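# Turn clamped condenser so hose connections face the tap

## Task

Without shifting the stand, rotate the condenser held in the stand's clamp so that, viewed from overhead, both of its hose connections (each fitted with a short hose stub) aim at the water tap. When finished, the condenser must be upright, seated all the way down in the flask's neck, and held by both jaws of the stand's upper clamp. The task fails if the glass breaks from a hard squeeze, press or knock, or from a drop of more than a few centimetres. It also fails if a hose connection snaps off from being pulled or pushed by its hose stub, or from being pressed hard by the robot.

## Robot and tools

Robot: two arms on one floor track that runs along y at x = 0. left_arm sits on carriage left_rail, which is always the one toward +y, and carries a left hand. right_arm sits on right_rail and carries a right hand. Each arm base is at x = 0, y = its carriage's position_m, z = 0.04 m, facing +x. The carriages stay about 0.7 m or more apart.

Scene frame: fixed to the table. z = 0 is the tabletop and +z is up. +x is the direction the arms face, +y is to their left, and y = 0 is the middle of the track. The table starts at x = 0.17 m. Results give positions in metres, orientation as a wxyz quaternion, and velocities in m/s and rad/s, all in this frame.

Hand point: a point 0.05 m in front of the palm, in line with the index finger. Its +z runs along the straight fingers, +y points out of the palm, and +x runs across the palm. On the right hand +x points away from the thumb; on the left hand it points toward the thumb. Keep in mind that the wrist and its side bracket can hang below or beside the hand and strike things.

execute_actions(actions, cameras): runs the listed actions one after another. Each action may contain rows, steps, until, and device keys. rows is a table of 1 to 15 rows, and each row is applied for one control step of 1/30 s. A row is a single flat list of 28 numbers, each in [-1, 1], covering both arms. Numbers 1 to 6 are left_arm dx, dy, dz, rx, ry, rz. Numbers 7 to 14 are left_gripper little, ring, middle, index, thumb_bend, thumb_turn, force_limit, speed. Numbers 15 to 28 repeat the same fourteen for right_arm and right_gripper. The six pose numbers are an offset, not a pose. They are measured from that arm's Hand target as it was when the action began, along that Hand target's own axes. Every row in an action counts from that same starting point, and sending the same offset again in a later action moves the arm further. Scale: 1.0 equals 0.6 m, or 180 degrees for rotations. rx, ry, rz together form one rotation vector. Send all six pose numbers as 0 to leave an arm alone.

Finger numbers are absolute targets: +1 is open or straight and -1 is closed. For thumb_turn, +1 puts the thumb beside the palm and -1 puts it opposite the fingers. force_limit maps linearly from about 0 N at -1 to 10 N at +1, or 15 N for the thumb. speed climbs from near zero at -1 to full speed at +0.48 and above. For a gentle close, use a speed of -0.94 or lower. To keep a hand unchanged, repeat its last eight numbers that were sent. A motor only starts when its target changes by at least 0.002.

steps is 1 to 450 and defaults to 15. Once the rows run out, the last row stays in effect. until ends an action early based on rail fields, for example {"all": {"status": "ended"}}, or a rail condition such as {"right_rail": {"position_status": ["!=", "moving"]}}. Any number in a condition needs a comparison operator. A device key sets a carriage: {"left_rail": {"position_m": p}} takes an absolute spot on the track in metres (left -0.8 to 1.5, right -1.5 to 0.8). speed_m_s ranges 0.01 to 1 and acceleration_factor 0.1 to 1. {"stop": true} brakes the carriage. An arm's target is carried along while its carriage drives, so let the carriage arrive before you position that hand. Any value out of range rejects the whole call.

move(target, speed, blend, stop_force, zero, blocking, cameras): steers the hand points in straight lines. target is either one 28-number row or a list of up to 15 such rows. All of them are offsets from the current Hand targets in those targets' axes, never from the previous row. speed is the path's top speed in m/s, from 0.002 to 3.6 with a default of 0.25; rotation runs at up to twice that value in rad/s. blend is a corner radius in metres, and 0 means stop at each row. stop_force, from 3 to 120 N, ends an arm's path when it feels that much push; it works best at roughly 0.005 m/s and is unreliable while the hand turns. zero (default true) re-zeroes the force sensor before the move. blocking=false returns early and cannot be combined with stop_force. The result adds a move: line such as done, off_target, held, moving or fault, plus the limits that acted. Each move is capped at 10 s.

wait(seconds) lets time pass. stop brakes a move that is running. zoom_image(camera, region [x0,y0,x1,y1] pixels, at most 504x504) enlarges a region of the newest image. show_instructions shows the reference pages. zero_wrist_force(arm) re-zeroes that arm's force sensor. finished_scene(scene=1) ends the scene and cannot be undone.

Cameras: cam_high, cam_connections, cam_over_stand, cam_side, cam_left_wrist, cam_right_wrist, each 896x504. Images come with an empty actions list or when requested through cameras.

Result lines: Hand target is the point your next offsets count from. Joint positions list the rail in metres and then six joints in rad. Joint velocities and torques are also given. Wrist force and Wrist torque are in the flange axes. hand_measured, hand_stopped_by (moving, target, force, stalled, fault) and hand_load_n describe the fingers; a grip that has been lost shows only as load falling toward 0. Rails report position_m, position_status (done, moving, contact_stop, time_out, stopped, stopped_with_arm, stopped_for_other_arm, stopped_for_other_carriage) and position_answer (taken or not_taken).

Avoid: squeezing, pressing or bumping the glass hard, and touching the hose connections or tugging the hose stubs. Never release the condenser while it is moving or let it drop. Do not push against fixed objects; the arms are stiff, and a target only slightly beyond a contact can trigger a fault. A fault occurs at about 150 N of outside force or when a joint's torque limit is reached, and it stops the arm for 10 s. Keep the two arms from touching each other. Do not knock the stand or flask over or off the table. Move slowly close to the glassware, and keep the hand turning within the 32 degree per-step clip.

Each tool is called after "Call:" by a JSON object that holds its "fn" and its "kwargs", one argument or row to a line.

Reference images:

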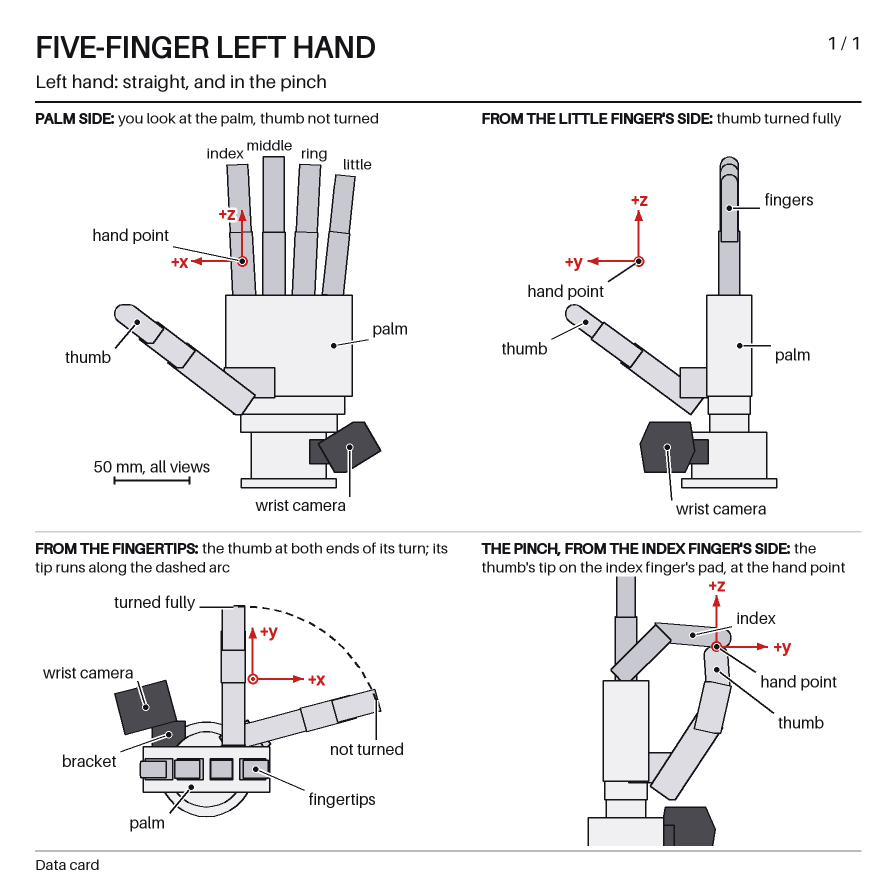

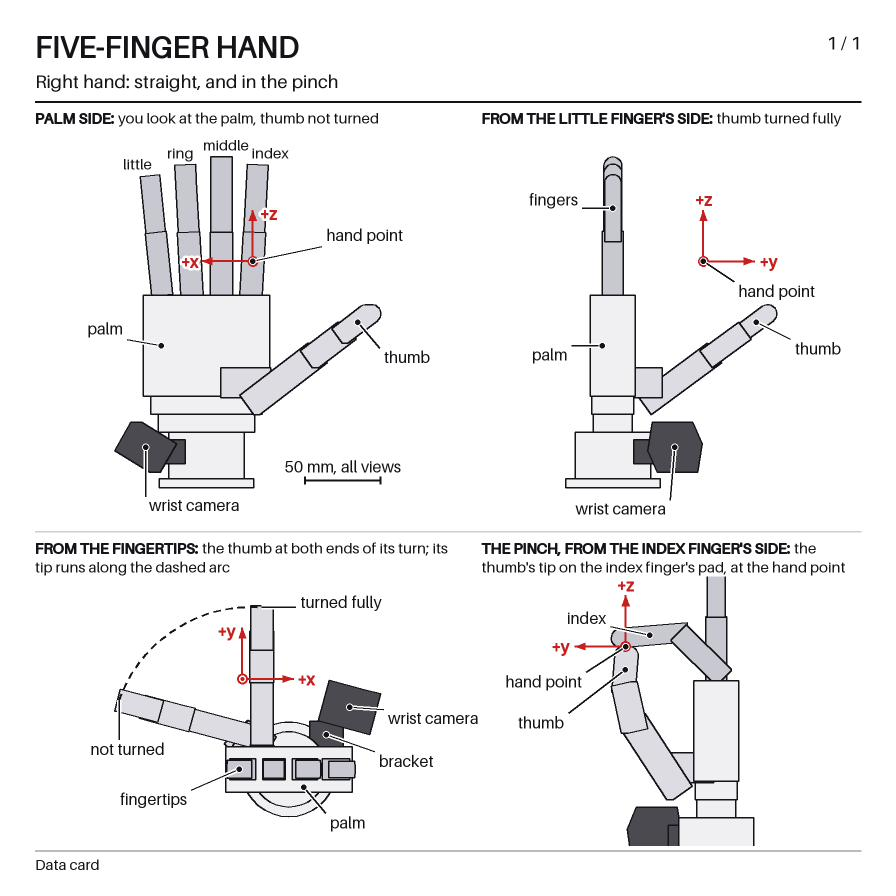

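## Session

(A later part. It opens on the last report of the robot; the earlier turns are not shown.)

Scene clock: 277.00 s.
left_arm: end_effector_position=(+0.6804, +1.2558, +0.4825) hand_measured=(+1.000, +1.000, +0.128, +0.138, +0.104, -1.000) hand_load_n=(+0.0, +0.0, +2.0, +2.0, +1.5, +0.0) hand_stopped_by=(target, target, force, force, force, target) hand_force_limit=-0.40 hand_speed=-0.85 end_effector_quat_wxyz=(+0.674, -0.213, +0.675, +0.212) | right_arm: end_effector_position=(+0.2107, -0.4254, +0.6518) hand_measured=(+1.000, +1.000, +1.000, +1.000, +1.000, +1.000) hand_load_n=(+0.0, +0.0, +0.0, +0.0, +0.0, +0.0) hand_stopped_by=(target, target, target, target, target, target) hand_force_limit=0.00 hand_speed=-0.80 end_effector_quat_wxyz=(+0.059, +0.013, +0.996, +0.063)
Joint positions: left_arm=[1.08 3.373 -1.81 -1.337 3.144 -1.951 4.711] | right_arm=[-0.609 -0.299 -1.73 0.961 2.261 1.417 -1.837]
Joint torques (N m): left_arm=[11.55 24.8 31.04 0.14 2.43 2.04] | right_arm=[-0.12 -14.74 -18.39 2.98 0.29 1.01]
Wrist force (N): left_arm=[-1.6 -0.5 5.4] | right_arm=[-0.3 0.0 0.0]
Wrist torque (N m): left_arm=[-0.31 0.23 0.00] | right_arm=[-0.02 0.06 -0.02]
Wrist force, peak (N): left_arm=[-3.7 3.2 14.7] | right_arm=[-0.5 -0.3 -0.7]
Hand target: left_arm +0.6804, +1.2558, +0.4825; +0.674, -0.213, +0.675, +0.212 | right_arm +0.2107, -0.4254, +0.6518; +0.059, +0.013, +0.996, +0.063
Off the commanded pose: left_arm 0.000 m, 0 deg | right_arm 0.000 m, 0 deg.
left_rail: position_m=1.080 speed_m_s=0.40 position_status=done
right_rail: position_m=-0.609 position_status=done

Call:
{"fn": "execute_actions", "kwargs": {
  "actions": [
    {"rows": [[0,0,0.0003,0,0,0, 1,1,-0.6,-0.6,-0.6,-1,-0.2,-0.88, 0,0,0,0,0,0, 1,1,1,1,1,1,0,-0.8]], "steps": 50}
  ]
}}

Call:
{"fn": "move", "kwargs": {
  "target": [0, 0.0038, 0.0052, 0.0556, 0, 0, 1, 1, -0.6, -0.6, -0.6, -1, -0.2, -0.88, 0, 0, 0, 0, 0, 0, 1, 1, 1, 1, 1, 1, 0, -0.8],
  "speed": 0.05,
  "cameras": ["cam_left_wrist", "cam_connections"]
}}

Call:
{"fn": "zoom_image", "kwargs": {
  "camera": "cam_connections",
  "region": [170, 280, 320, 380]
}}

Scene clock: 280.63 s.
left_arm: end_effector_position=(+0.6806, +1.2559, +0.4825) hand_measured=(+1.000, +1.000, +0.110, +0.130, +0.092, -1.000) hand_load_n=(+0.0, +0.0, +7.0, +3.0, +5.5, +0.0) hand_stopped_by=(target, target, force, force, force, target) hand_force_limit=-0.20 hand_speed=-0.88 end_effector_quat_wxyz=(+0.674, -0.213, +0.675, +0.212) | right_arm: end_effector_position=(+0.2107, -0.4254, +0.6518) hand_measured=(+1.000, +1.000, +1.000, +1.000, +1.000, +1.000) hand_load_n=(+0.0, +0.0, +0.0, +0.0, +0.0, +0.0) hand_stopped_by=(target, target, target, target, target, target) hand_force_limit=0.00 hand_speed=-0.80 end_effector_quat_wxyz=(+0.059, +0.013, +0.996, +0.063)
Joint positions: left_arm=[1.08 3.373 -1.81 -1.336 3.144 -1.951 4.711] | right_arm=[-0.609 -0.299 -1.73 0.961 2.261 1.417 -1.837]
Joint torques (N m): left_arm=[11.02 24.68 31.41 0.17 2.2 1.99] | right_arm=[0.14 -14.44 -18.41 3.03 0.21 1.02]
Wrist force (N): left_arm=[-1.8 -1.5 5.7] | right_arm=[0.2 -0.1 -0.2]
Wrist torque (N m): left_arm=[-0.39 0.25 0.02] | right_arm=[0.00 -0.01 0.01]
Wrist force, peak (N): left_arm=[-2.0 -1.9 6.6] | right_arm=[-0.6 0.1 -0.7]
Hand target: left_arm +0.6806, +1.2559, +0.4825; +0.674, -0.213, +0.675, +0.212 | right_arm +0.2107, -0.4254, +0.6518; +0.059, +0.013, +0.996, +0.063
Off the commanded pose: left_arm 0.000 m, 0 deg | right_arm 0.000 m, 0 deg.
left_rail: position_m=1.080 speed_m_s=0.40 position_status=done
right_rail: position_m=-0.609 position_status=done

Scene clock: 282.93 s.
left_arm: end_effector_position=(+0.6818, +1.2595, +0.4825) hand_measured=(+1.000, +1.000, +0.110, +0.130, +0.090, -1.000) hand_load_n=(+0.0, +0.0, +3.5, +1.5, +1.0, +0.0) hand_stopped_by=(target, target, force, force, force, target) hand_force_limit=-0.20 hand_speed=-0.88 end_effector_quat_wxyz=(+0.690, -0.154, +0.691, +0.152) | right_arm: end_effector_position=(+0.2107, -0.4254, +0.6518) hand_measured=(+1.000, +1.000, +1.000, +1.000, +1.000, +1.000) hand_load_n=(+0.0, +0.0, +0.0, +0.0, +0.0, +0.0) hand_stopped_by=(target, target, target, target, target, target) hand_force_limit=0.00 hand_speed=-0.80 end_effector_quat_wxyz=(+0.059, +0.013, +0.996, +0.063)
Joint positions: left_arm=[1.08 3.463 -1.737 -1.426 3.161 -1.686 4.711] | right_arm=[-0.609 -0.299 -1.73 0.961 2.261 1.417 -1.837]
Joint torques (N m): left_arm=[8.85 44.85 13.44 2.22 2.83 2.12] | right_arm=[0.1 -14.74 -18.12 3.1 0.31 1.01]
Wrist force (N): left_arm=[-2.9 1.4 10.0] | right_arm=[0.0 -0.1 -0.4]
Wrist torque (N m): left_arm=[-0.34 0.39 -0.07] | right_arm=[0.01 0.02 0.01]
Wrist force, peak (N): left_arm=[-2.9 1.3 10.1] | right_arm=[-0.7 -0.1 -0.3]
Hand target: left_arm +0.6818, +1.2595, +0.4825; +0.690, -0.154, +0.691, +0.152 | right_arm +0.2107, -0.4254, +0.6518; +0.059, +0.013, +0.996, +0.063
Off the commanded pose: left_arm 0.000 m, 0 deg | right_arm 0.000 m, 0 deg.
left_rail: position_m=1.080 speed_m_s=0.40 position_status=done
right_rail: position_m=-0.609 position_status=done
move: done
cam_left_wrist: T_world_to_cam=[[0.4425, -0.8572, -0.26346, 0.90935], [-0.54281, -0.02216, -0.83956, 0.80916], [0.71383, 0.51451, -0.4751, -0.78776]] pos_world=[0.59916, 1.20274, 0.54466]
Images, in order (width x height): cam_connections 896x504, cam_left_wrist 896x504.

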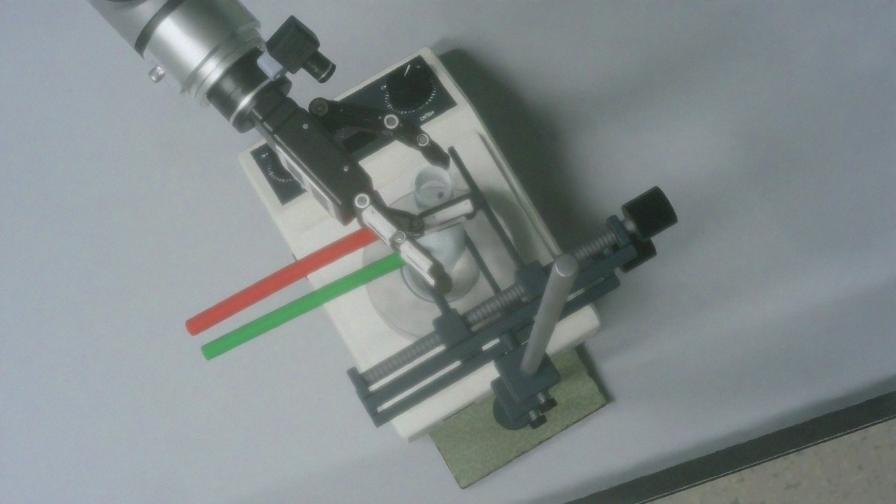

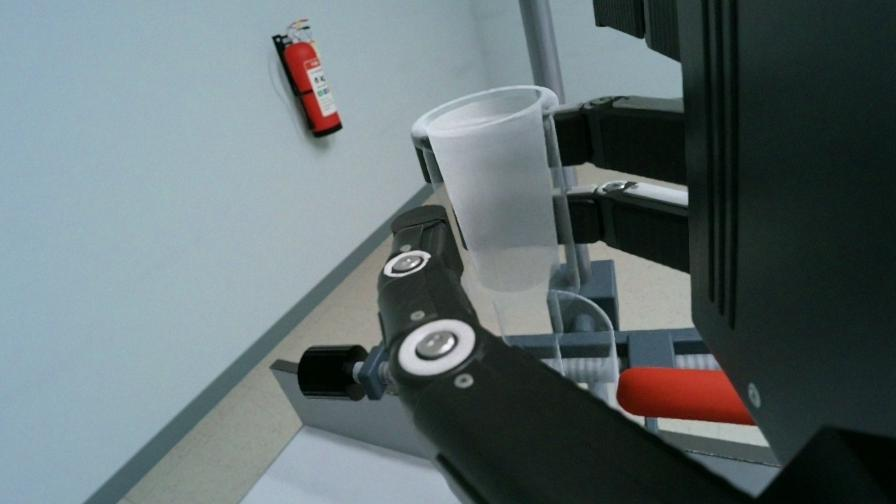

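Scaled by 3.360 from the camera's image (finer frame: 1280x720).

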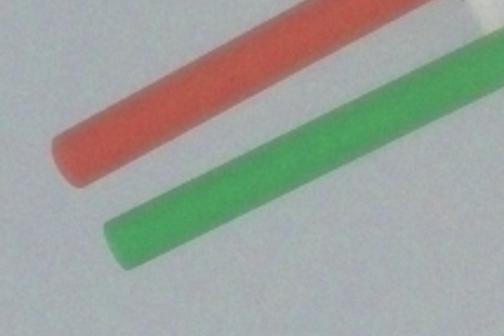

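Call:
{"fn": "execute_actions", "kwargs": {
  "actions": [
    {"rows": [[0,0.0003,0.0006,0,0,0, 1,1,0.6,0.6,0.5,-1,-0.4,-0.7, 0,0,0,0,0,0, 1,1,1,1,1,1,0,-0.8]], "steps": 60}
  ]
}}

Call:
{"fn": "move", "kwargs": {
  "target": [0, -0.0112, -0.0119, -0.1111, 0, 0, 1, 1, 0.6, 0.6, 0.5, -1, -0.4, -0.7, 0, 0, 0, 0, 0, 0, 1, 1, 1, 1, 1, 1, 0, -0.8],
  "speed": 0.08,
  "cameras": ["cam_left_wrist"]
}}

Call:
{"fn": "execute_actions", "kwargs": {
  "actions": [
    {"rows": [[0,0,0,0,0,0, 1,1,-0.5,-0.5,-0.5,-1,-0.7,-0.85, 0,0,0,0,0,0, 1,1,1,1,1,1,0,-0.8]], "steps": 90},
    {"rows": [[0,0,0,0,0,0, 1,1,-0.55,-0.55,-0.55,-1,-0.2,-0.85, 0,0,0,0,0,0, 1,1,1,1,1,1,0,-0.8]], "steps": 50}
  ],
  "cameras": ["cam_left_wrist", "cam_side"]
}}

Scene clock: 288.43 s.
left_arm: end_effector_position=(+0.6821, +1.2599, +0.4825) hand_measured=(+1.000, +1.000, +0.600, +0.600, +0.500, -1.000) hand_load_n=(+0.0, +0.0, +0.0, +0.0, +0.0, +0.0) hand_stopped_by=(target, target, target, target, target, target) hand_force_limit=-0.40 hand_speed=-0.70 end_effector_quat_wxyz=(+0.690, -0.154, +0.691, +0.152) | right_arm: end_effector_position=(+0.2107, -0.4254, +0.6518) hand_measured=(+1.000, +1.000, +1.000, +1.000, +1.000, +1.000) hand_load_n=(+0.0, +0.0, +0.0, +0.0, +0.0, +0.0) hand_stopped_by=(target, target, target, target, target, target) hand_force_limit=0.00 hand_speed=-0.80 end_effector_quat_wxyz=(+0.059, +0.013, +0.996, +0.063)
Joint positions: left_arm=[1.08 3.463 -1.737 -1.425 3.161 -1.686 4.711] | right_arm=[-0.609 -0.299 -1.73 0.961 2.261 1.417 -1.837]
Joint torques (N m): left_arm=[12.14 20.14 30.6 0.41 2.47 2.06] | right_arm=[0.17 -15.43 -18.65 3.03 0.32 1.01]
Wrist force (N): left_arm=[-3.3 -1.0 2.5] | right_arm=[-0.3 -0.1 -0.6]
Wrist torque (N m): left_arm=[-0.21 0.24 -0.05] | right_arm=[0.03 0.08 -0.02]
Wrist force, peak (N): left_arm=[-2.7 1.3 10.2] | right_arm=[-0.5 -0.1 -0.7]
Hand target: left_arm +0.6821, +1.2599, +0.4825; +0.690, -0.154, +0.691, +0.152 | right_arm +0.2107, -0.4254, +0.6518; +0.059, +0.013, +0.996, +0.063
Off the commanded pose: left_arm 0.000 m, 0 deg | right_arm 0.000 m, 0 deg.
left_rail: position_m=1.080 speed_m_s=0.40 position_status=done
right_rail: position_m=-0.609 position_status=done

Scene clock: 291.20 s.
left_arm: end_effector_position=(+0.6784, +1.2508, +0.4825) hand_measured=(+1.000, +1.000, +0.600, +0.600, +0.500, -1.000) hand_load_n=(+0.0, +0.0, +0.0, +0.0, +0.0, +0.5) hand_stopped_by=(target, target, target, target, target, target) hand_force_limit=-0.40 hand_speed=-0.70 end_effector_quat_wxyz=(+0.653, -0.271, +0.654, +0.270) | right_arm: end_effector_position=(+0.2107, -0.4254, +0.6518) hand_measured=(+1.000, +1.000, +1.000, +1.000, +1.000, +1.000) hand_load_n=(+0.0, +0.0, +0.0, +0.0, +0.0, +0.0) hand_stopped_by=(target, target, target, target, target, target) hand_force_limit=0.00 hand_speed=-0.80 end_effector_quat_wxyz=(+0.059, +0.013, +0.996, +0.063)
Joint positions: left_arm=[1.08 3.299 -1.901 -1.217 3.116 -2.199 4.71] | right_arm=[-0.609 -0.299 -1.73 0.961 2.261 1.417 -1.837]
Joint torques (N m): left_arm=[-8.83 27.59 29.19 0.02 -2.87 -2.25] | right_arm=[0.37 -14.68 -18.1 3.08 0.28 0.97]
Wrist force (N): left_arm=[-3.4 -0.7 2.5] | right_arm=[-0.4 -0.2 -0.1]
Wrist torque (N m): left_arm=[-0.17 0.26 -0.05] | right_arm=[-0.03 0.07 -0.03]
Wrist force, peak (N): left_arm=[-3.5 -0.9 2.4] | right_arm=[-0.1 -0.4 -0.8]
Hand target: left_arm +0.6784, +1.2507, +0.4825; +0.653, -0.271, +0.654, +0.270 | right_arm +0.2107, -0.4254, +0.6518; +0.059, +0.013, +0.996, +0.063
Off the commanded pose: left_arm 0.000 m, 0 deg | right_arm 0.000 m, 0 deg.
left_rail: position_m=1.080 speed_m_s=0.40 position_status=done
right_rail: position_m=-0.609 position_status=done
move: done
cam_left_wrist: T_world_to_cam=[[0.70852, -0.65438, -0.26417, 0.46944], [-0.50321, -0.20605, -0.83924, 1.0101], [0.49475, 0.72755, -0.47529, -0.89854]] pos_world=[0.62024, 1.16906, 0.54466]

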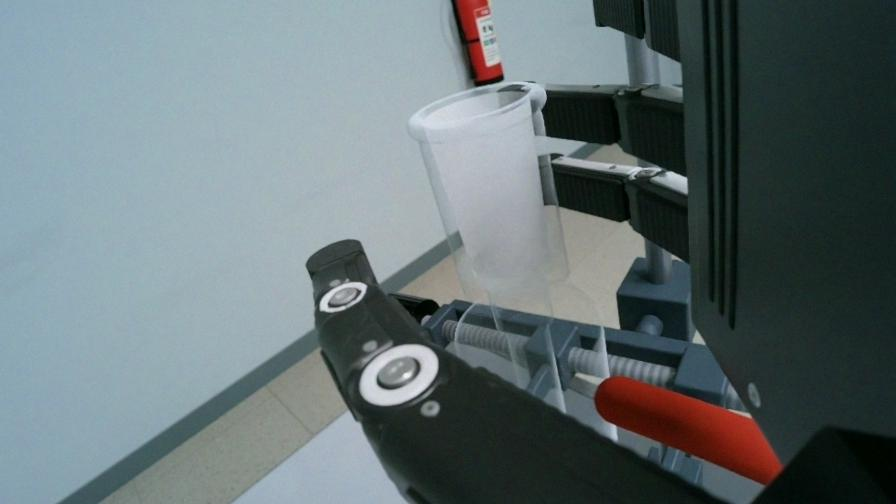

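Scene clock: 296.07 s.
left_arm: end_effector_position=(+0.6784, +1.2507, +0.4825) hand_measured=(+1.000, +1.000, +0.160, +0.160, +0.064, -1.000) hand_load_n=(+0.0, +0.0, +4.5, +8.0, +7.0, +0.5) hand_stopped_by=(target, target, force, force, force, target) hand_force_limit=-0.20 hand_speed=-0.85 end_effector_quat_wxyz=(+0.653, -0.271, +0.654, +0.270) | right_arm: end_effector_position=(+0.2107, -0.4254, +0.6518) hand_measured=(+1.000, +1.000, +1.000, +1.000, +1.000, +1.000) hand_load_n=(+0.0, +0.0, +0.0, +0.0, +0.0, +0.0) hand_stopped_by=(target, target, target, target, target, target) hand_force_limit=0.00 hand_speed=-0.80 end_effector_quat_wxyz=(+0.059, +0.013, +0.996, +0.063)
Joint positions: left_arm=[1.08 3.299 -1.901 -1.217 3.116 -2.199 4.71] | right_arm=[-0.609 -0.299 -1.73 0.961 2.261 1.417 -1.837]
Joint torques (N m): left_arm=[-7.43 43.36 20.64 -0.04 -2.47 -1.58] | right_arm=[-0.02 -15.06 -18.51 3.05 0.15 1.04]
Wrist force (N): left_arm=[-4.2 -3.3 9.3] | right_arm=[-0.1 0.1 -0.3]
Wrist torque (N m): left_arm=[-0.48 0.34 -0.09] | right_arm=[0.03 0.03 -0.01]
Wrist force, peak (N): left_arm=[-4.4 -3.6 9.3] | right_arm=[-0.5 -0.1 -0.6]
Hand target: left_arm +0.6784, +1.2507, +0.4825; +0.653, -0.271, +0.654, +0.270 | right_arm +0.2107, -0.4254, +0.6518; +0.059, +0.013, +0.996, +0.063
Off the commanded pose: left_arm 0.000 m, 0 deg | right_arm 0.000 m, 0 deg.
left_rail: position_m=1.080 speed_m_s=0.40 position_status=done
right_rail: position_m=-0.609 position_status=done
cam_left_wrist: T_world_to_cam=[[0.70869, -0.65424, -0.26406, 0.46912], [-0.50309, -0.20621, -0.83927, 1.01022], [0.49464, 0.72763, -0.47528, -0.89857]] pos_world=[0.62024, 1.16906, 0.54466]
Images, in order (width x height): cam_side 896x504, cam_left_wrist 896x504.

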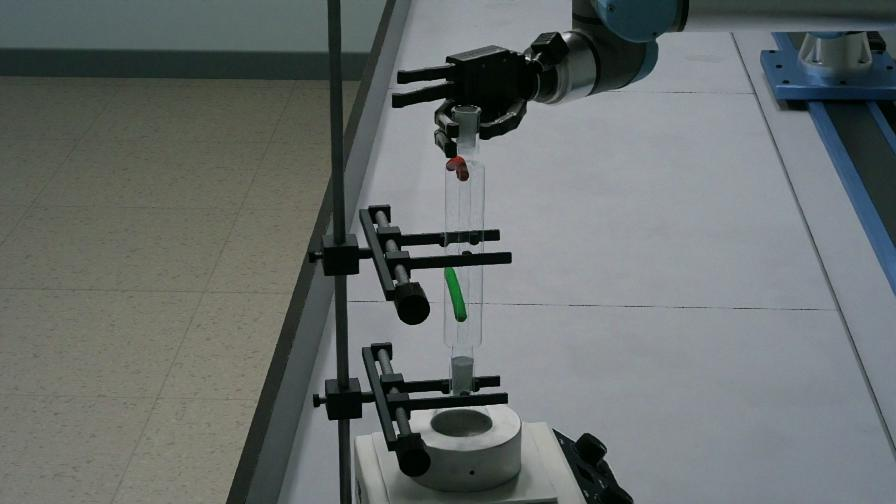

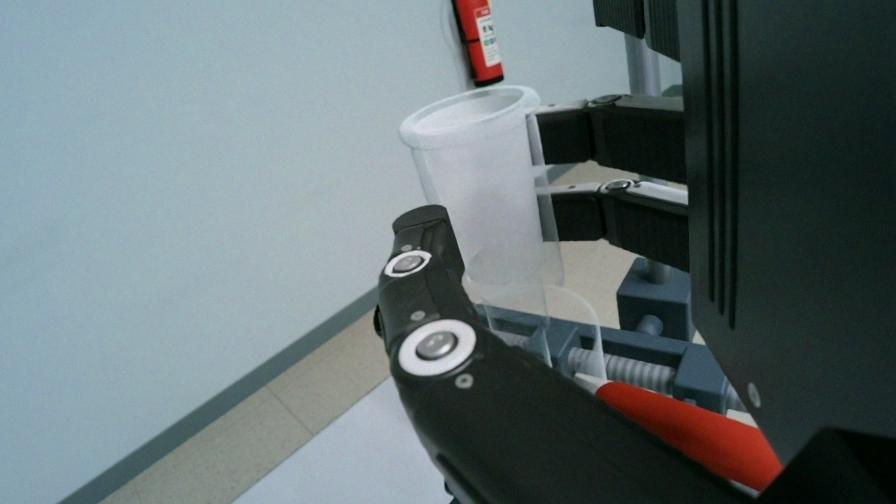

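Call:
{"fn": "move", "kwargs": {
  "target": [-0.0067, -0.0002, 0.0009, 0, 0, 0, 1, 1, -0.55, -0.55, -0.55, -1, -0.2, -0.85, 0, 0, 0, 0, 0, 0, 1, 1, 1, 1, 1, 1, 0, -0.8],
  "speed": 0.015,
  "cameras": ["cam_left_wrist", "cam_side"]
}}

Call:
{"fn": "zoom_image", "kwargs": {
  "camera": "cam_side",
  "region": [380, 80, 540, 420]
}}

Scene clock: 297.03 s.
left_arm: end_effector_position=(+0.6789, +1.2510, +0.4865) hand_measured=(+1.000, +1.000, +0.160, +0.160, +0.066, -1.000) hand_load_n=(+0.0, +0.0, +2.5, +6.0, +8.0, +1.5) hand_stopped_by=(target, target, force, force, force, target) hand_force_limit=-0.20 hand_speed=-0.85 end_effector_quat_wxyz=(+0.653, -0.271, +0.654, +0.270) | right_arm: end_effector_position=(+0.2107, -0.4254, +0.6518) hand_measured=(+1.000, +1.000, +1.000, +1.000, +1.000, +1.000) hand_load_n=(+0.0, +0.0, +0.0, +0.0, +0.0, +0.0) hand_stopped_by=(target, target, target, target, target, target) hand_force_limit=0.00 hand_speed=-0.80 end_effector_quat_wxyz=(+0.059, +0.013, +0.996, +0.063)
Joint positions: left_arm=[1.08 3.299 -1.903 -1.205 3.105 -2.198 4.71] | right_arm=[-0.609 -0.299 -1.73 0.961 2.261 1.417 -1.837]
Joint torques (N m): left_arm=[11.96 30.53 29.8 0.81 2.45 0.17] | right_arm=[-0.19 -15.03 -17.99 3.01 0.27 1.05]
Wrist force (N): left_arm=[-1.4 -0.8 3.4] | right_arm=[-0.4 0.0 -0.4]
Wrist torque (N m): left_arm=[-0.18 0.36 -0.11] | right_arm=[0.01 0.08 -0.03]
Wrist force, peak (N): left_arm=[10.3 -1.6 7.9] | right_arm=[-0.3 -0.3 -0.5]
Hand target: left_arm +0.6789, +1.2511, +0.4865; +0.653, -0.271, +0.654, +0.270 | right_arm +0.2107, -0.4254, +0.6518; +0.059, +0.013, +0.996, +0.063
Off the commanded pose: left_arm 0.000 m, 0 deg | right_arm 0.000 m, 0 deg.
left_rail: position_m=1.080 speed_m_s=0.40 position_status=done
right_rail: position_m=-0.609 position_status=done
move: done
cam_left_wrist: T_world_to_cam=[[0.70866, -0.65426, -0.26412, 0.47008], [-0.50313, -0.20617, -0.83926, 1.01386], [0.49464, 0.72763, -0.47528, -0.89714]] pos_world=[0.62074, 1.16936, 0.54866]
Images, in order (width x height): cam_side 896x504, cam_left_wrist 896x504.

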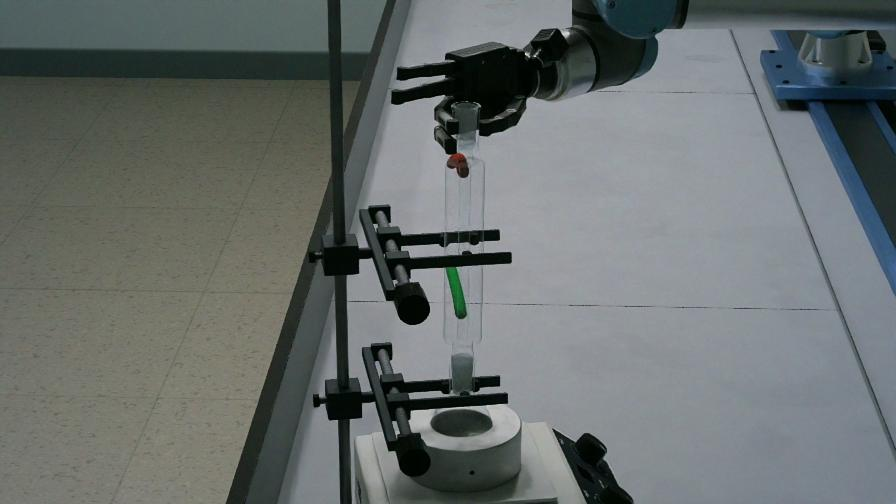

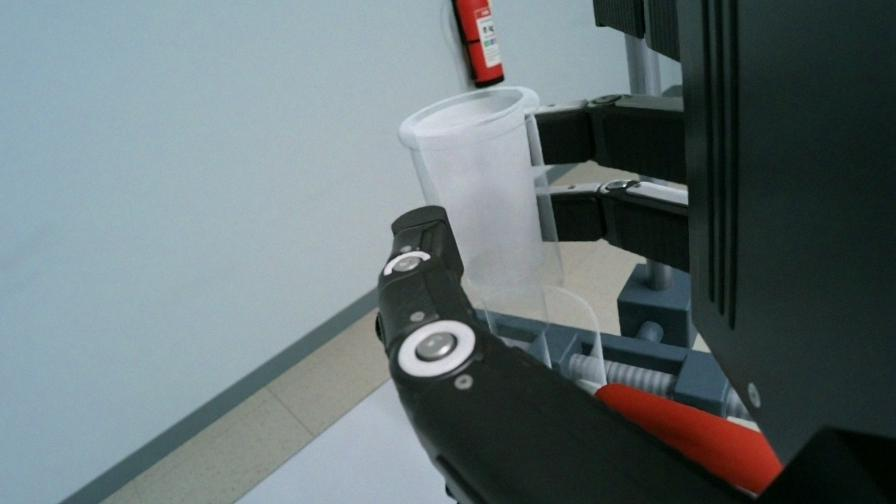

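Scaled by 1.482 from the camera's image (finer frame: 1280x720).

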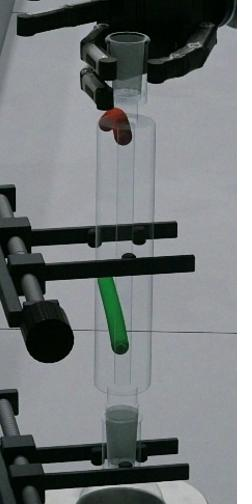

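Call:
{"fn": "move", "kwargs": {
  "target": [
    [-0.0033, 0, 0, 0, 0, 0, 1, 1, -0.55, -0.55, -0.55, -1, -0.2, -0.85, 0, 0, 0, 0, 0, 0, 1, 1, 1, 1, 1, 1, 0, -0.8],
    [-0.0033, 0.0043, 0.0056, 0.0833, 0, 0, 1, 1, -0.55, -0.55, -0.55, -1, -0.2, -0.85, 0, 0, 0, 0, 0, 0, 1, 1, 1, 1, 1, 1, 0, -0.8]
  ],
  "speed": 0.04,
  "cameras": ["cam_left_wrist", "cam_side", "cam_connections", "cam_over_stand"]
}}

Scene clock: 301.73 s.
left_arm: end_effector_position=(+0.6795, +1.2553, +0.4885) hand_measured=(+1.000, +1.000, +0.160, +0.160, +0.066, -1.000) hand_load_n=(+0.0, +0.0, +3.0, +6.0, +8.0, +1.0) hand_stopped_by=(target, target, force, force, force, target) hand_force_limit=-0.20 hand_speed=-0.85 end_effector_quat_wxyz=(+0.683, -0.184, +0.683, +0.183) | right_arm: end_effector_position=(+0.2107, -0.4254, +0.6518) hand_measured=(+1.000, +1.000, +1.000, +1.000, +1.000, +1.000) hand_load_n=(+0.0, +0.0, +0.0, +0.0, +0.0, -0.5) hand_stopped_by=(target, target, target, target, target, target) hand_force_limit=0.00 hand_speed=-0.80 end_effector_quat_wxyz=(+0.059, +0.013, +0.996, +0.063)
Joint positions: left_arm=[1.08 3.411 -1.766 -1.375 3.139 -1.825 4.711] | right_arm=[-0.609 -0.299 -1.73 0.961 2.261 1.417 -1.837]
Joint torques (N m): left_arm=[10.95 44.01 14.94 3.3 2.57 2.27] | right_arm=[-0.21 -15.36 -17.93 3 0.33 0.99]
Wrist force (N): left_arm=[-2.2 -1.0 2.6] | right_arm=[-0.2 0.0 -0.3]
Wrist torque (N m): left_arm=[-0.14 0.32 -0.13] | right_arm=[0.01 0.05 -0.02]
Wrist force, peak (N): left_arm=[-2.3 -1.1 3.1] | right_arm=[-0.4 0.2 -0.9]
Hand target: left_arm +0.6795, +1.2553, +0.4885; +0.683, -0.184, +0.683, +0.182 | right_arm +0.2107, -0.4254, +0.6518; +0.059, +0.013, +0.996, +0.063
Off the commanded pose: left_arm 0.000 m, 0 deg | right_arm 0.000 m, 0 deg.
left_rail: position_m=1.080 speed_m_s=0.40 position_status=done
right_rail: position_m=-0.609 position_status=done
move: done
cam_left_wrist: T_world_to_cam=[[0.51554, -0.81529, -0.26367, 0.8061], [-0.539, -0.06935, -0.83945, 0.86941], [0.66611, 0.57489, -0.47519, -0.82434]] pos_world=[0.60213, 1.1914, 0.55066]
Images, in order (width x height): cam_connections 896x504, cam_over_stand 896x504, cam_side 896x504, cam_left_wrist 896x504.

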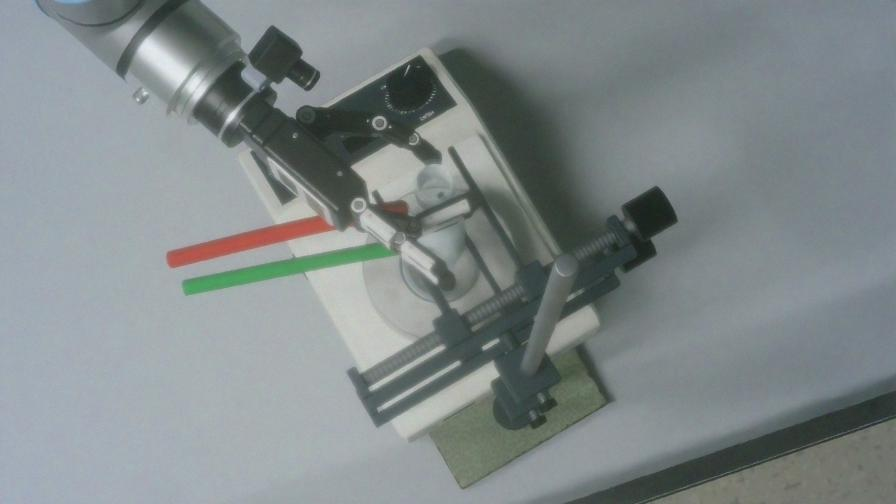

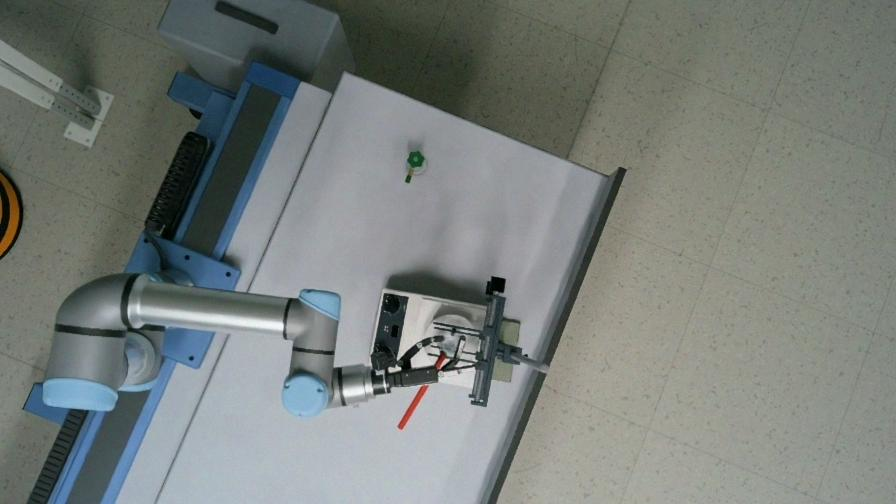

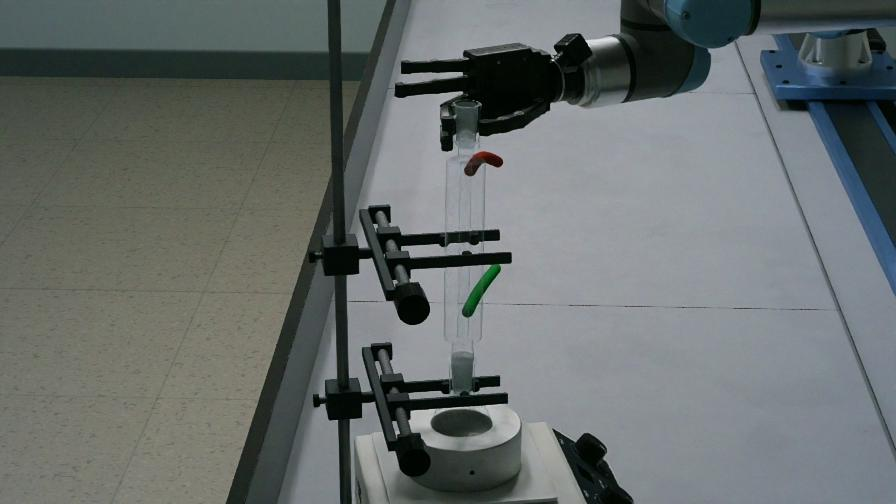

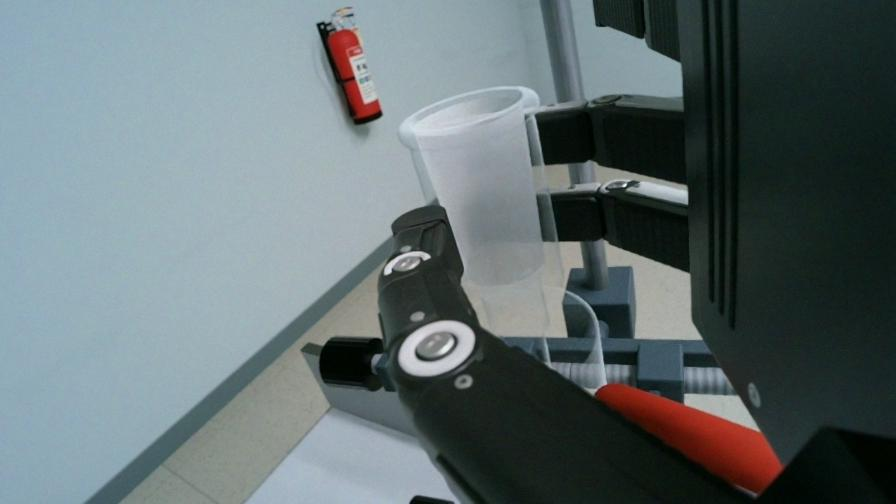

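Call:
{"fn": "move", "kwargs": {
  "target": [
    [0, 0.0056, 0.0081, 0.1167, 0, 0, 1, 1, -0.55, -0.55, -0.55, -1, -0.2, -0.85, 0, 0, 0, 0, 0, 0, 1, 1, 1, 1, 1, 1, 0, -0.8],
    [0, 0.0079, 0.0177, 0.2333, 0, 0, 1, 1, -0.55, -0.55, -0.55, -1, -0.2, -0.85, 0, 0, 0, 0, 0, 0, 1, 1, 1, 1, 1, 1, 0, -0.8]
  ],
  "speed": 0.06,
  "blend": [0.002, 0],
  "cameras": ["cam_left_wrist", "cam_side", "cam_connections", "cam_over_stand"]
}}

Scene clock: 309.07 s.
left_arm: end_effector_position=(+0.6863, +1.2647, +0.4885) hand_measured=(+1.000, +1.000, +0.160, +0.160, +0.066, -1.000) hand_load_n=(+0.0, +0.0, +3.0, +6.0, +8.0, +1.5) hand_stopped_by=(target, target, force, force, force, target) hand_force_limit=-0.20 hand_speed=-0.85 end_effector_quat_wxyz=(+0.703, +0.073, +0.703, -0.075) | right_arm: end_effector_position=(+0.2107, -0.4254, +0.6518) hand_measured=(+1.000, +1.000, +1.000, +1.000, +1.000, +1.000) hand_load_n=(+0.0, +0.0, +0.0, +0.0, +0.0, -0.5) hand_stopped_by=(target, target, target, target, target, target) hand_force_limit=0.00 hand_speed=-0.80 end_effector_quat_wxyz=(+0.059, +0.013, +0.996, +0.063)
Joint positions: left_arm=[1.08 3.826 -1.695 -1.459 3.154 -0.678 4.711] | right_arm=[-0.609 -0.299 -1.73 0.961 2.261 1.417 -1.837]
Joint torques (N m): left_arm=[12.68 19.17 31.98 0.07 2.26 -0.97] | right_arm=[-0.2 -15.02 -18.2 2.99 0.26 1.17]
Wrist force (N): left_arm=[-2.2 -1.0 2.6] | right_arm=[-0.2 0.0 -0.4]
Wrist torque (N m): left_arm=[-0.15 0.33 -0.14] | right_arm=[0.03 0.06 -0.01]
Wrist force, peak (N): left_arm=[-2.4 -1.2 2.9] | right_arm=[-0.1 0.0 -0.9]
Hand target: left_arm +0.6863, +1.2647, +0.4885; +0.703, +0.073, +0.703, -0.075 | right_arm +0.2107, -0.4254, +0.6518; +0.059, +0.013, +0.996, +0.063
Off the commanded pose: left_arm 0.000 m, 0 deg | right_arm 0.000 m, 0 deg.
left_rail: position_m=1.080 speed_m_s=0.40 position_status=done
right_rail: position_m=-0.609 position_status=done
move: done
cam_left_wrist: T_world_to_cam=[[-0.162, -0.95117, -0.26274, 1.44664], [-0.44608, 0.30809, -0.8403, 0.33306], [0.88021, -0.01893, -0.47421, -0.23072]] pos_world=[0.58601, 1.26902, 0.55056]
Images, in order (width x height): cam_connections 896x504, cam_over_stand 896x504, cam_side 896x504, cam_left_wrist 896x504.

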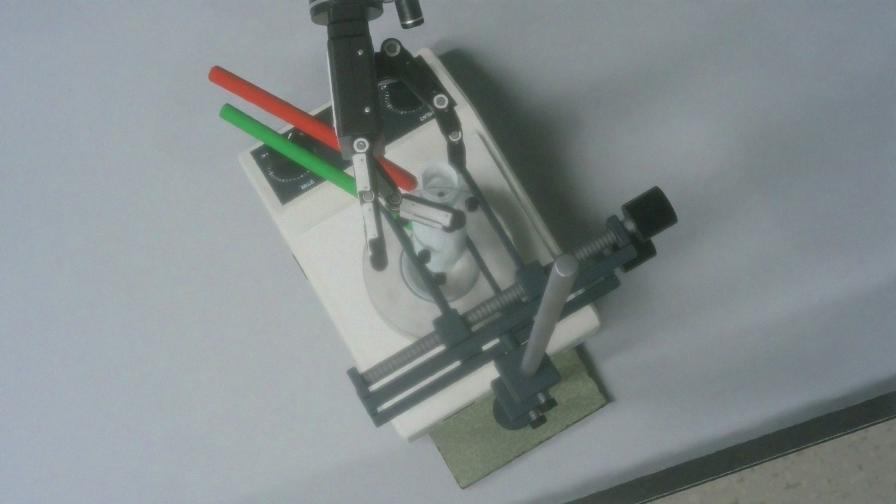

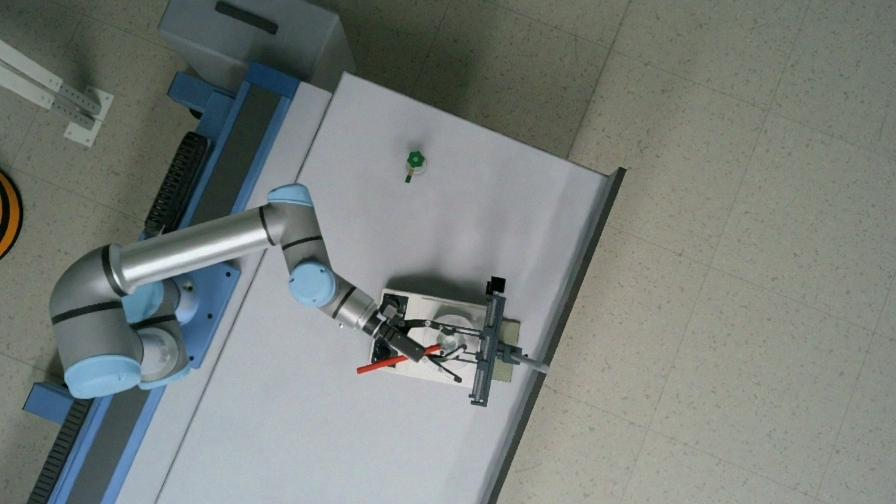

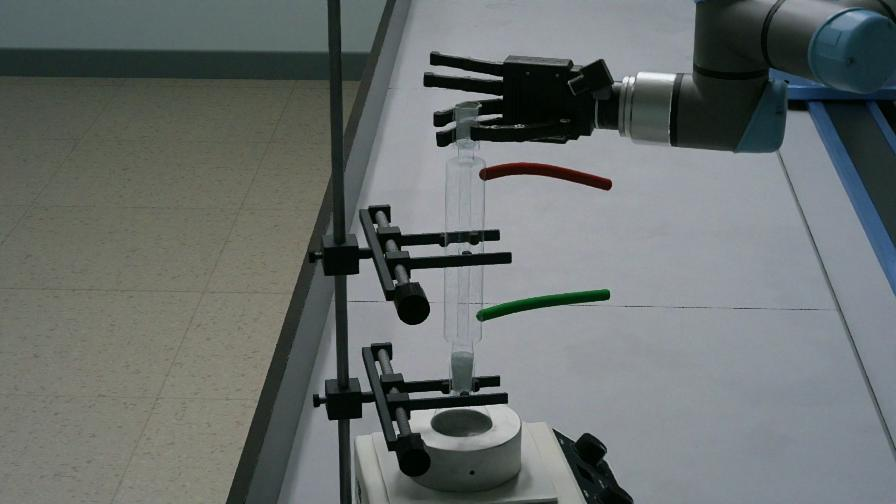

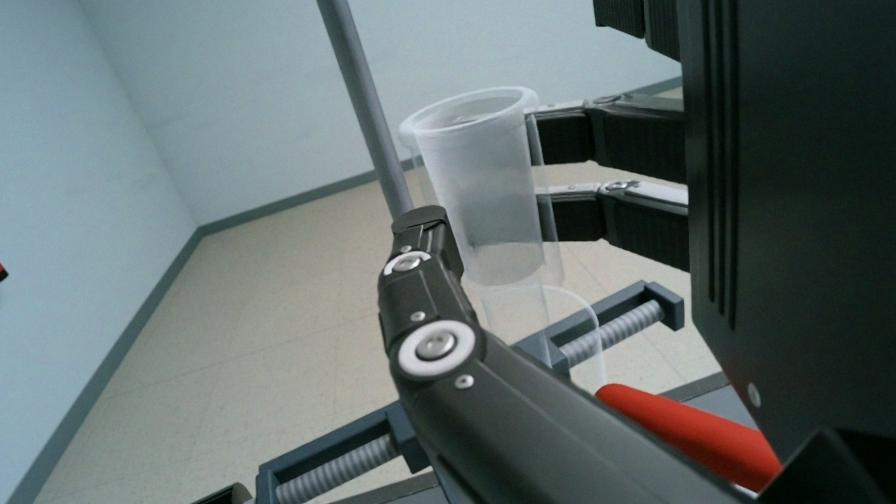

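Call:
{"fn": "move", "kwargs": {
  "target": [0, 0.0056, 0.0081, 0.1167, 0, 0, 1, 1, -0.55, -0.55, -0.55, -1, -0.2, -0.85, 0, 0, 0, 0, 0, 0, 1, 1, 1, 1, 1, 1, 0, -0.8],
  "speed": 0.06
}}

Call:
{"fn": "move", "kwargs": {
  "target": [0.0108, 0, 0, 0, 0, 0, 1, 1, -0.55, -0.55, -0.55, -1, -0.2, -0.85, 0, 0, 0, 0, 0, 0, 1, 1, 1, 1, 1, 1, 0, -0.8],
  "speed": 0.008,
  "stop_force": 5,
  "cameras": ["cam_left_wrist", "cam_side", "cam_connections", "cam_over_stand"]
}}

Scene clock: 313.30 s.
left_arm: end_effector_position=(+0.6917, +1.2669, +0.4885) hand_measured=(+1.000, +1.000, +0.160, +0.160, +0.066, -1.000) hand_load_n=(+0.0, +0.0, +2.5, +6.0, +8.0, +1.5) hand_stopped_by=(target, target, force, force, force, target) hand_force_limit=-0.20 hand_speed=-0.85 end_effector_quat_wxyz=(+0.678, +0.200, +0.678, -0.201) | right_arm: end_effector_position=(+0.2107, -0.4254, +0.6518) hand_measured=(+1.000, +1.000, +1.000, +1.000, +1.000, +1.000) hand_load_n=(+0.0, +0.0, +0.0, +0.0, +0.0, +0.0) hand_stopped_by=(target, target, target, target, target, target) hand_force_limit=0.00 hand_speed=-0.80 end_effector_quat_wxyz=(+0.059, +0.013, +0.996, +0.063)
Joint positions: left_arm=[1.08 3.944 -1.847 -1.275 3.125 -0.193 4.708] | right_arm=[-0.609 -0.299 -1.73 0.961 2.261 1.417 -1.837]
Joint torques (N m): left_arm=[11.87 26.71 30.48 -0.85 2.57 2.07] | right_arm=[0.01 -15.29 -18.23 3.07 0.36 1.06]
Wrist force (N): left_arm=[-2.3 -1.2 2.6] | right_arm=[-0.1 0.0 -0.5]
Wrist torque (N m): left_arm=[-0.17 0.35 -0.19] | right_arm=[0.02 0.04 -0.01]
Wrist force, peak (N): left_arm=[-2.5 -1.1 2.9] | right_arm=[-0.2 0.2 -0.7]
Hand target: left_arm +0.6917, +1.2669, +0.4885; +0.678, +0.200, +0.678, -0.202 | right_arm +0.2107, -0.4254, +0.6518; +0.059, +0.013, +0.996, +0.063
Off the commanded pose: left_arm 0.000 m, 0 deg | right_arm 0.000 m, 0 deg.
left_rail: position_m=1.080 speed_m_s=0.40 position_status=done
right_rail: position_m=-0.609 position_status=done
move: done

Scene clock: 315.10 s.
left_arm: end_effector_position=(+0.6917, +1.2669, +0.4832) hand_measured=(+1.000, +1.000, +0.160, +0.160, +0.066, -1.000) hand_load_n=(+0.0, +0.0, +2.5, +6.5, +8.0, +1.0) hand_stopped_by=(target, target, force, force, force, target) hand_force_limit=-0.20 hand_speed=-0.85 end_effector_quat_wxyz=(+0.678, +0.200, +0.678, -0.202) | right_arm: end_effector_position=(+0.2107, -0.4254, +0.6518) hand_measured=(+1.000, +1.000, +1.000, +1.000, +1.000, +1.000) hand_load_n=(+0.0, +0.0, +0.0, +0.0, +0.0, +0.0) hand_stopped_by=(target, target, target, target, target, target) hand_force_limit=0.00 hand_speed=-0.80 end_effector_quat_wxyz=(+0.059, +0.013, +0.996, +0.063)
Joint positions: left_arm=[1.08 3.944 -1.847 -1.288 3.137 -0.193 4.709] | right_arm=[-0.609 -0.299 -1.73 0.961 2.261 1.417 -1.837]
Joint torques (N m): left_arm=[11.15 25.53 30.28 -0.7 1.94 -1.22] | right_arm=[0.35 -15.52 -18.13 3.04 0.31 1.06]
Wrist force (N): left_arm=[-1.5 -1.6 3.3] | right_arm=[-0.1 0.1 -0.2]
Wrist torque (N m): left_arm=[-0.21 0.18 -0.11] | right_arm=[0.03 0.04 -0.01]
Wrist force, peak (N): left_arm=[-8.5 -1.6 3.7] | right_arm=[-0.8 -0.2 -0.3]
Hand target: left_arm +0.6917, +1.2669, +0.4832; +0.678, +0.200, +0.678, -0.202 (not the last commanded pose) | right_arm +0.2107, -0.4254, +0.6518; +0.059, +0.013, +0.996, +0.063
Off the commanded pose: left_arm 0.001 m, 0 deg | right_arm 0.000 m, 0 deg.
left_rail: position_m=1.080 speed_m_s=0.40 position_status=done
right_rail: position_m=-0.609 position_status=done
move: contact (left_arm)
cam_left_wrist: T_world_to_cam=[[-0.49225, -0.82983, -0.26283, 1.52309], [-0.30536, 0.44738, -0.8406, 0.05667], [0.81514, -0.33353, -0.47362, 0.20525]] pos_world=[0.59974, 1.30701, 0.54515]
Images, in order (width x height): cam_connections 896x504, cam_over_stand 896x504, cam_side 896x504, cam_left_wrist 896x504.

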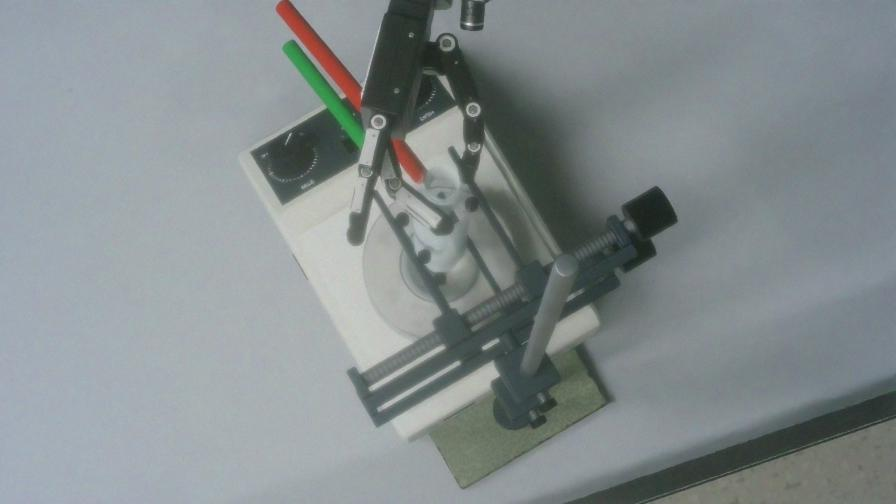

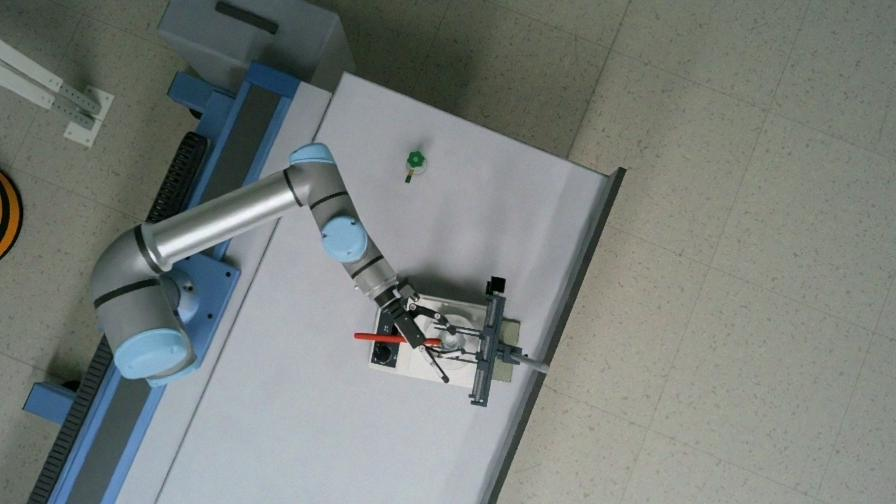

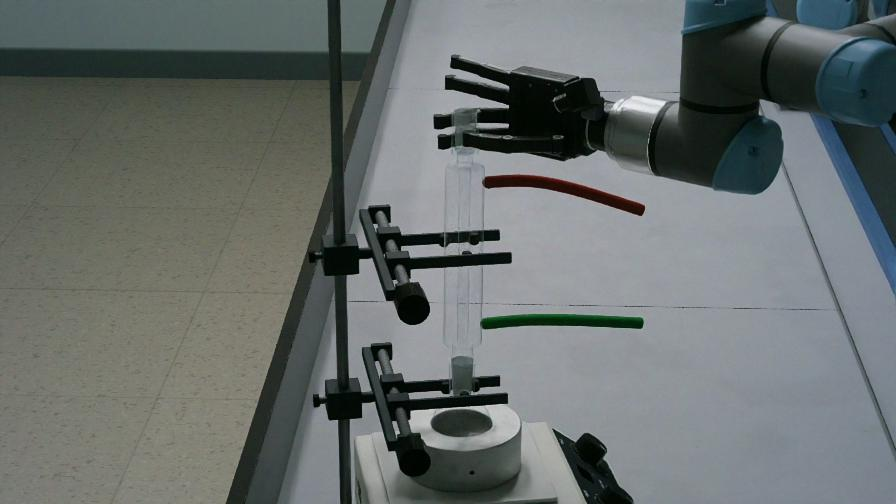

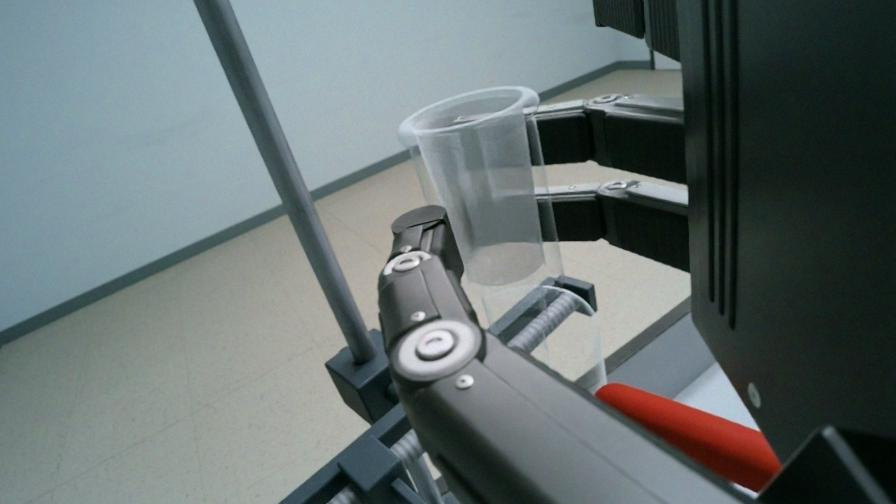

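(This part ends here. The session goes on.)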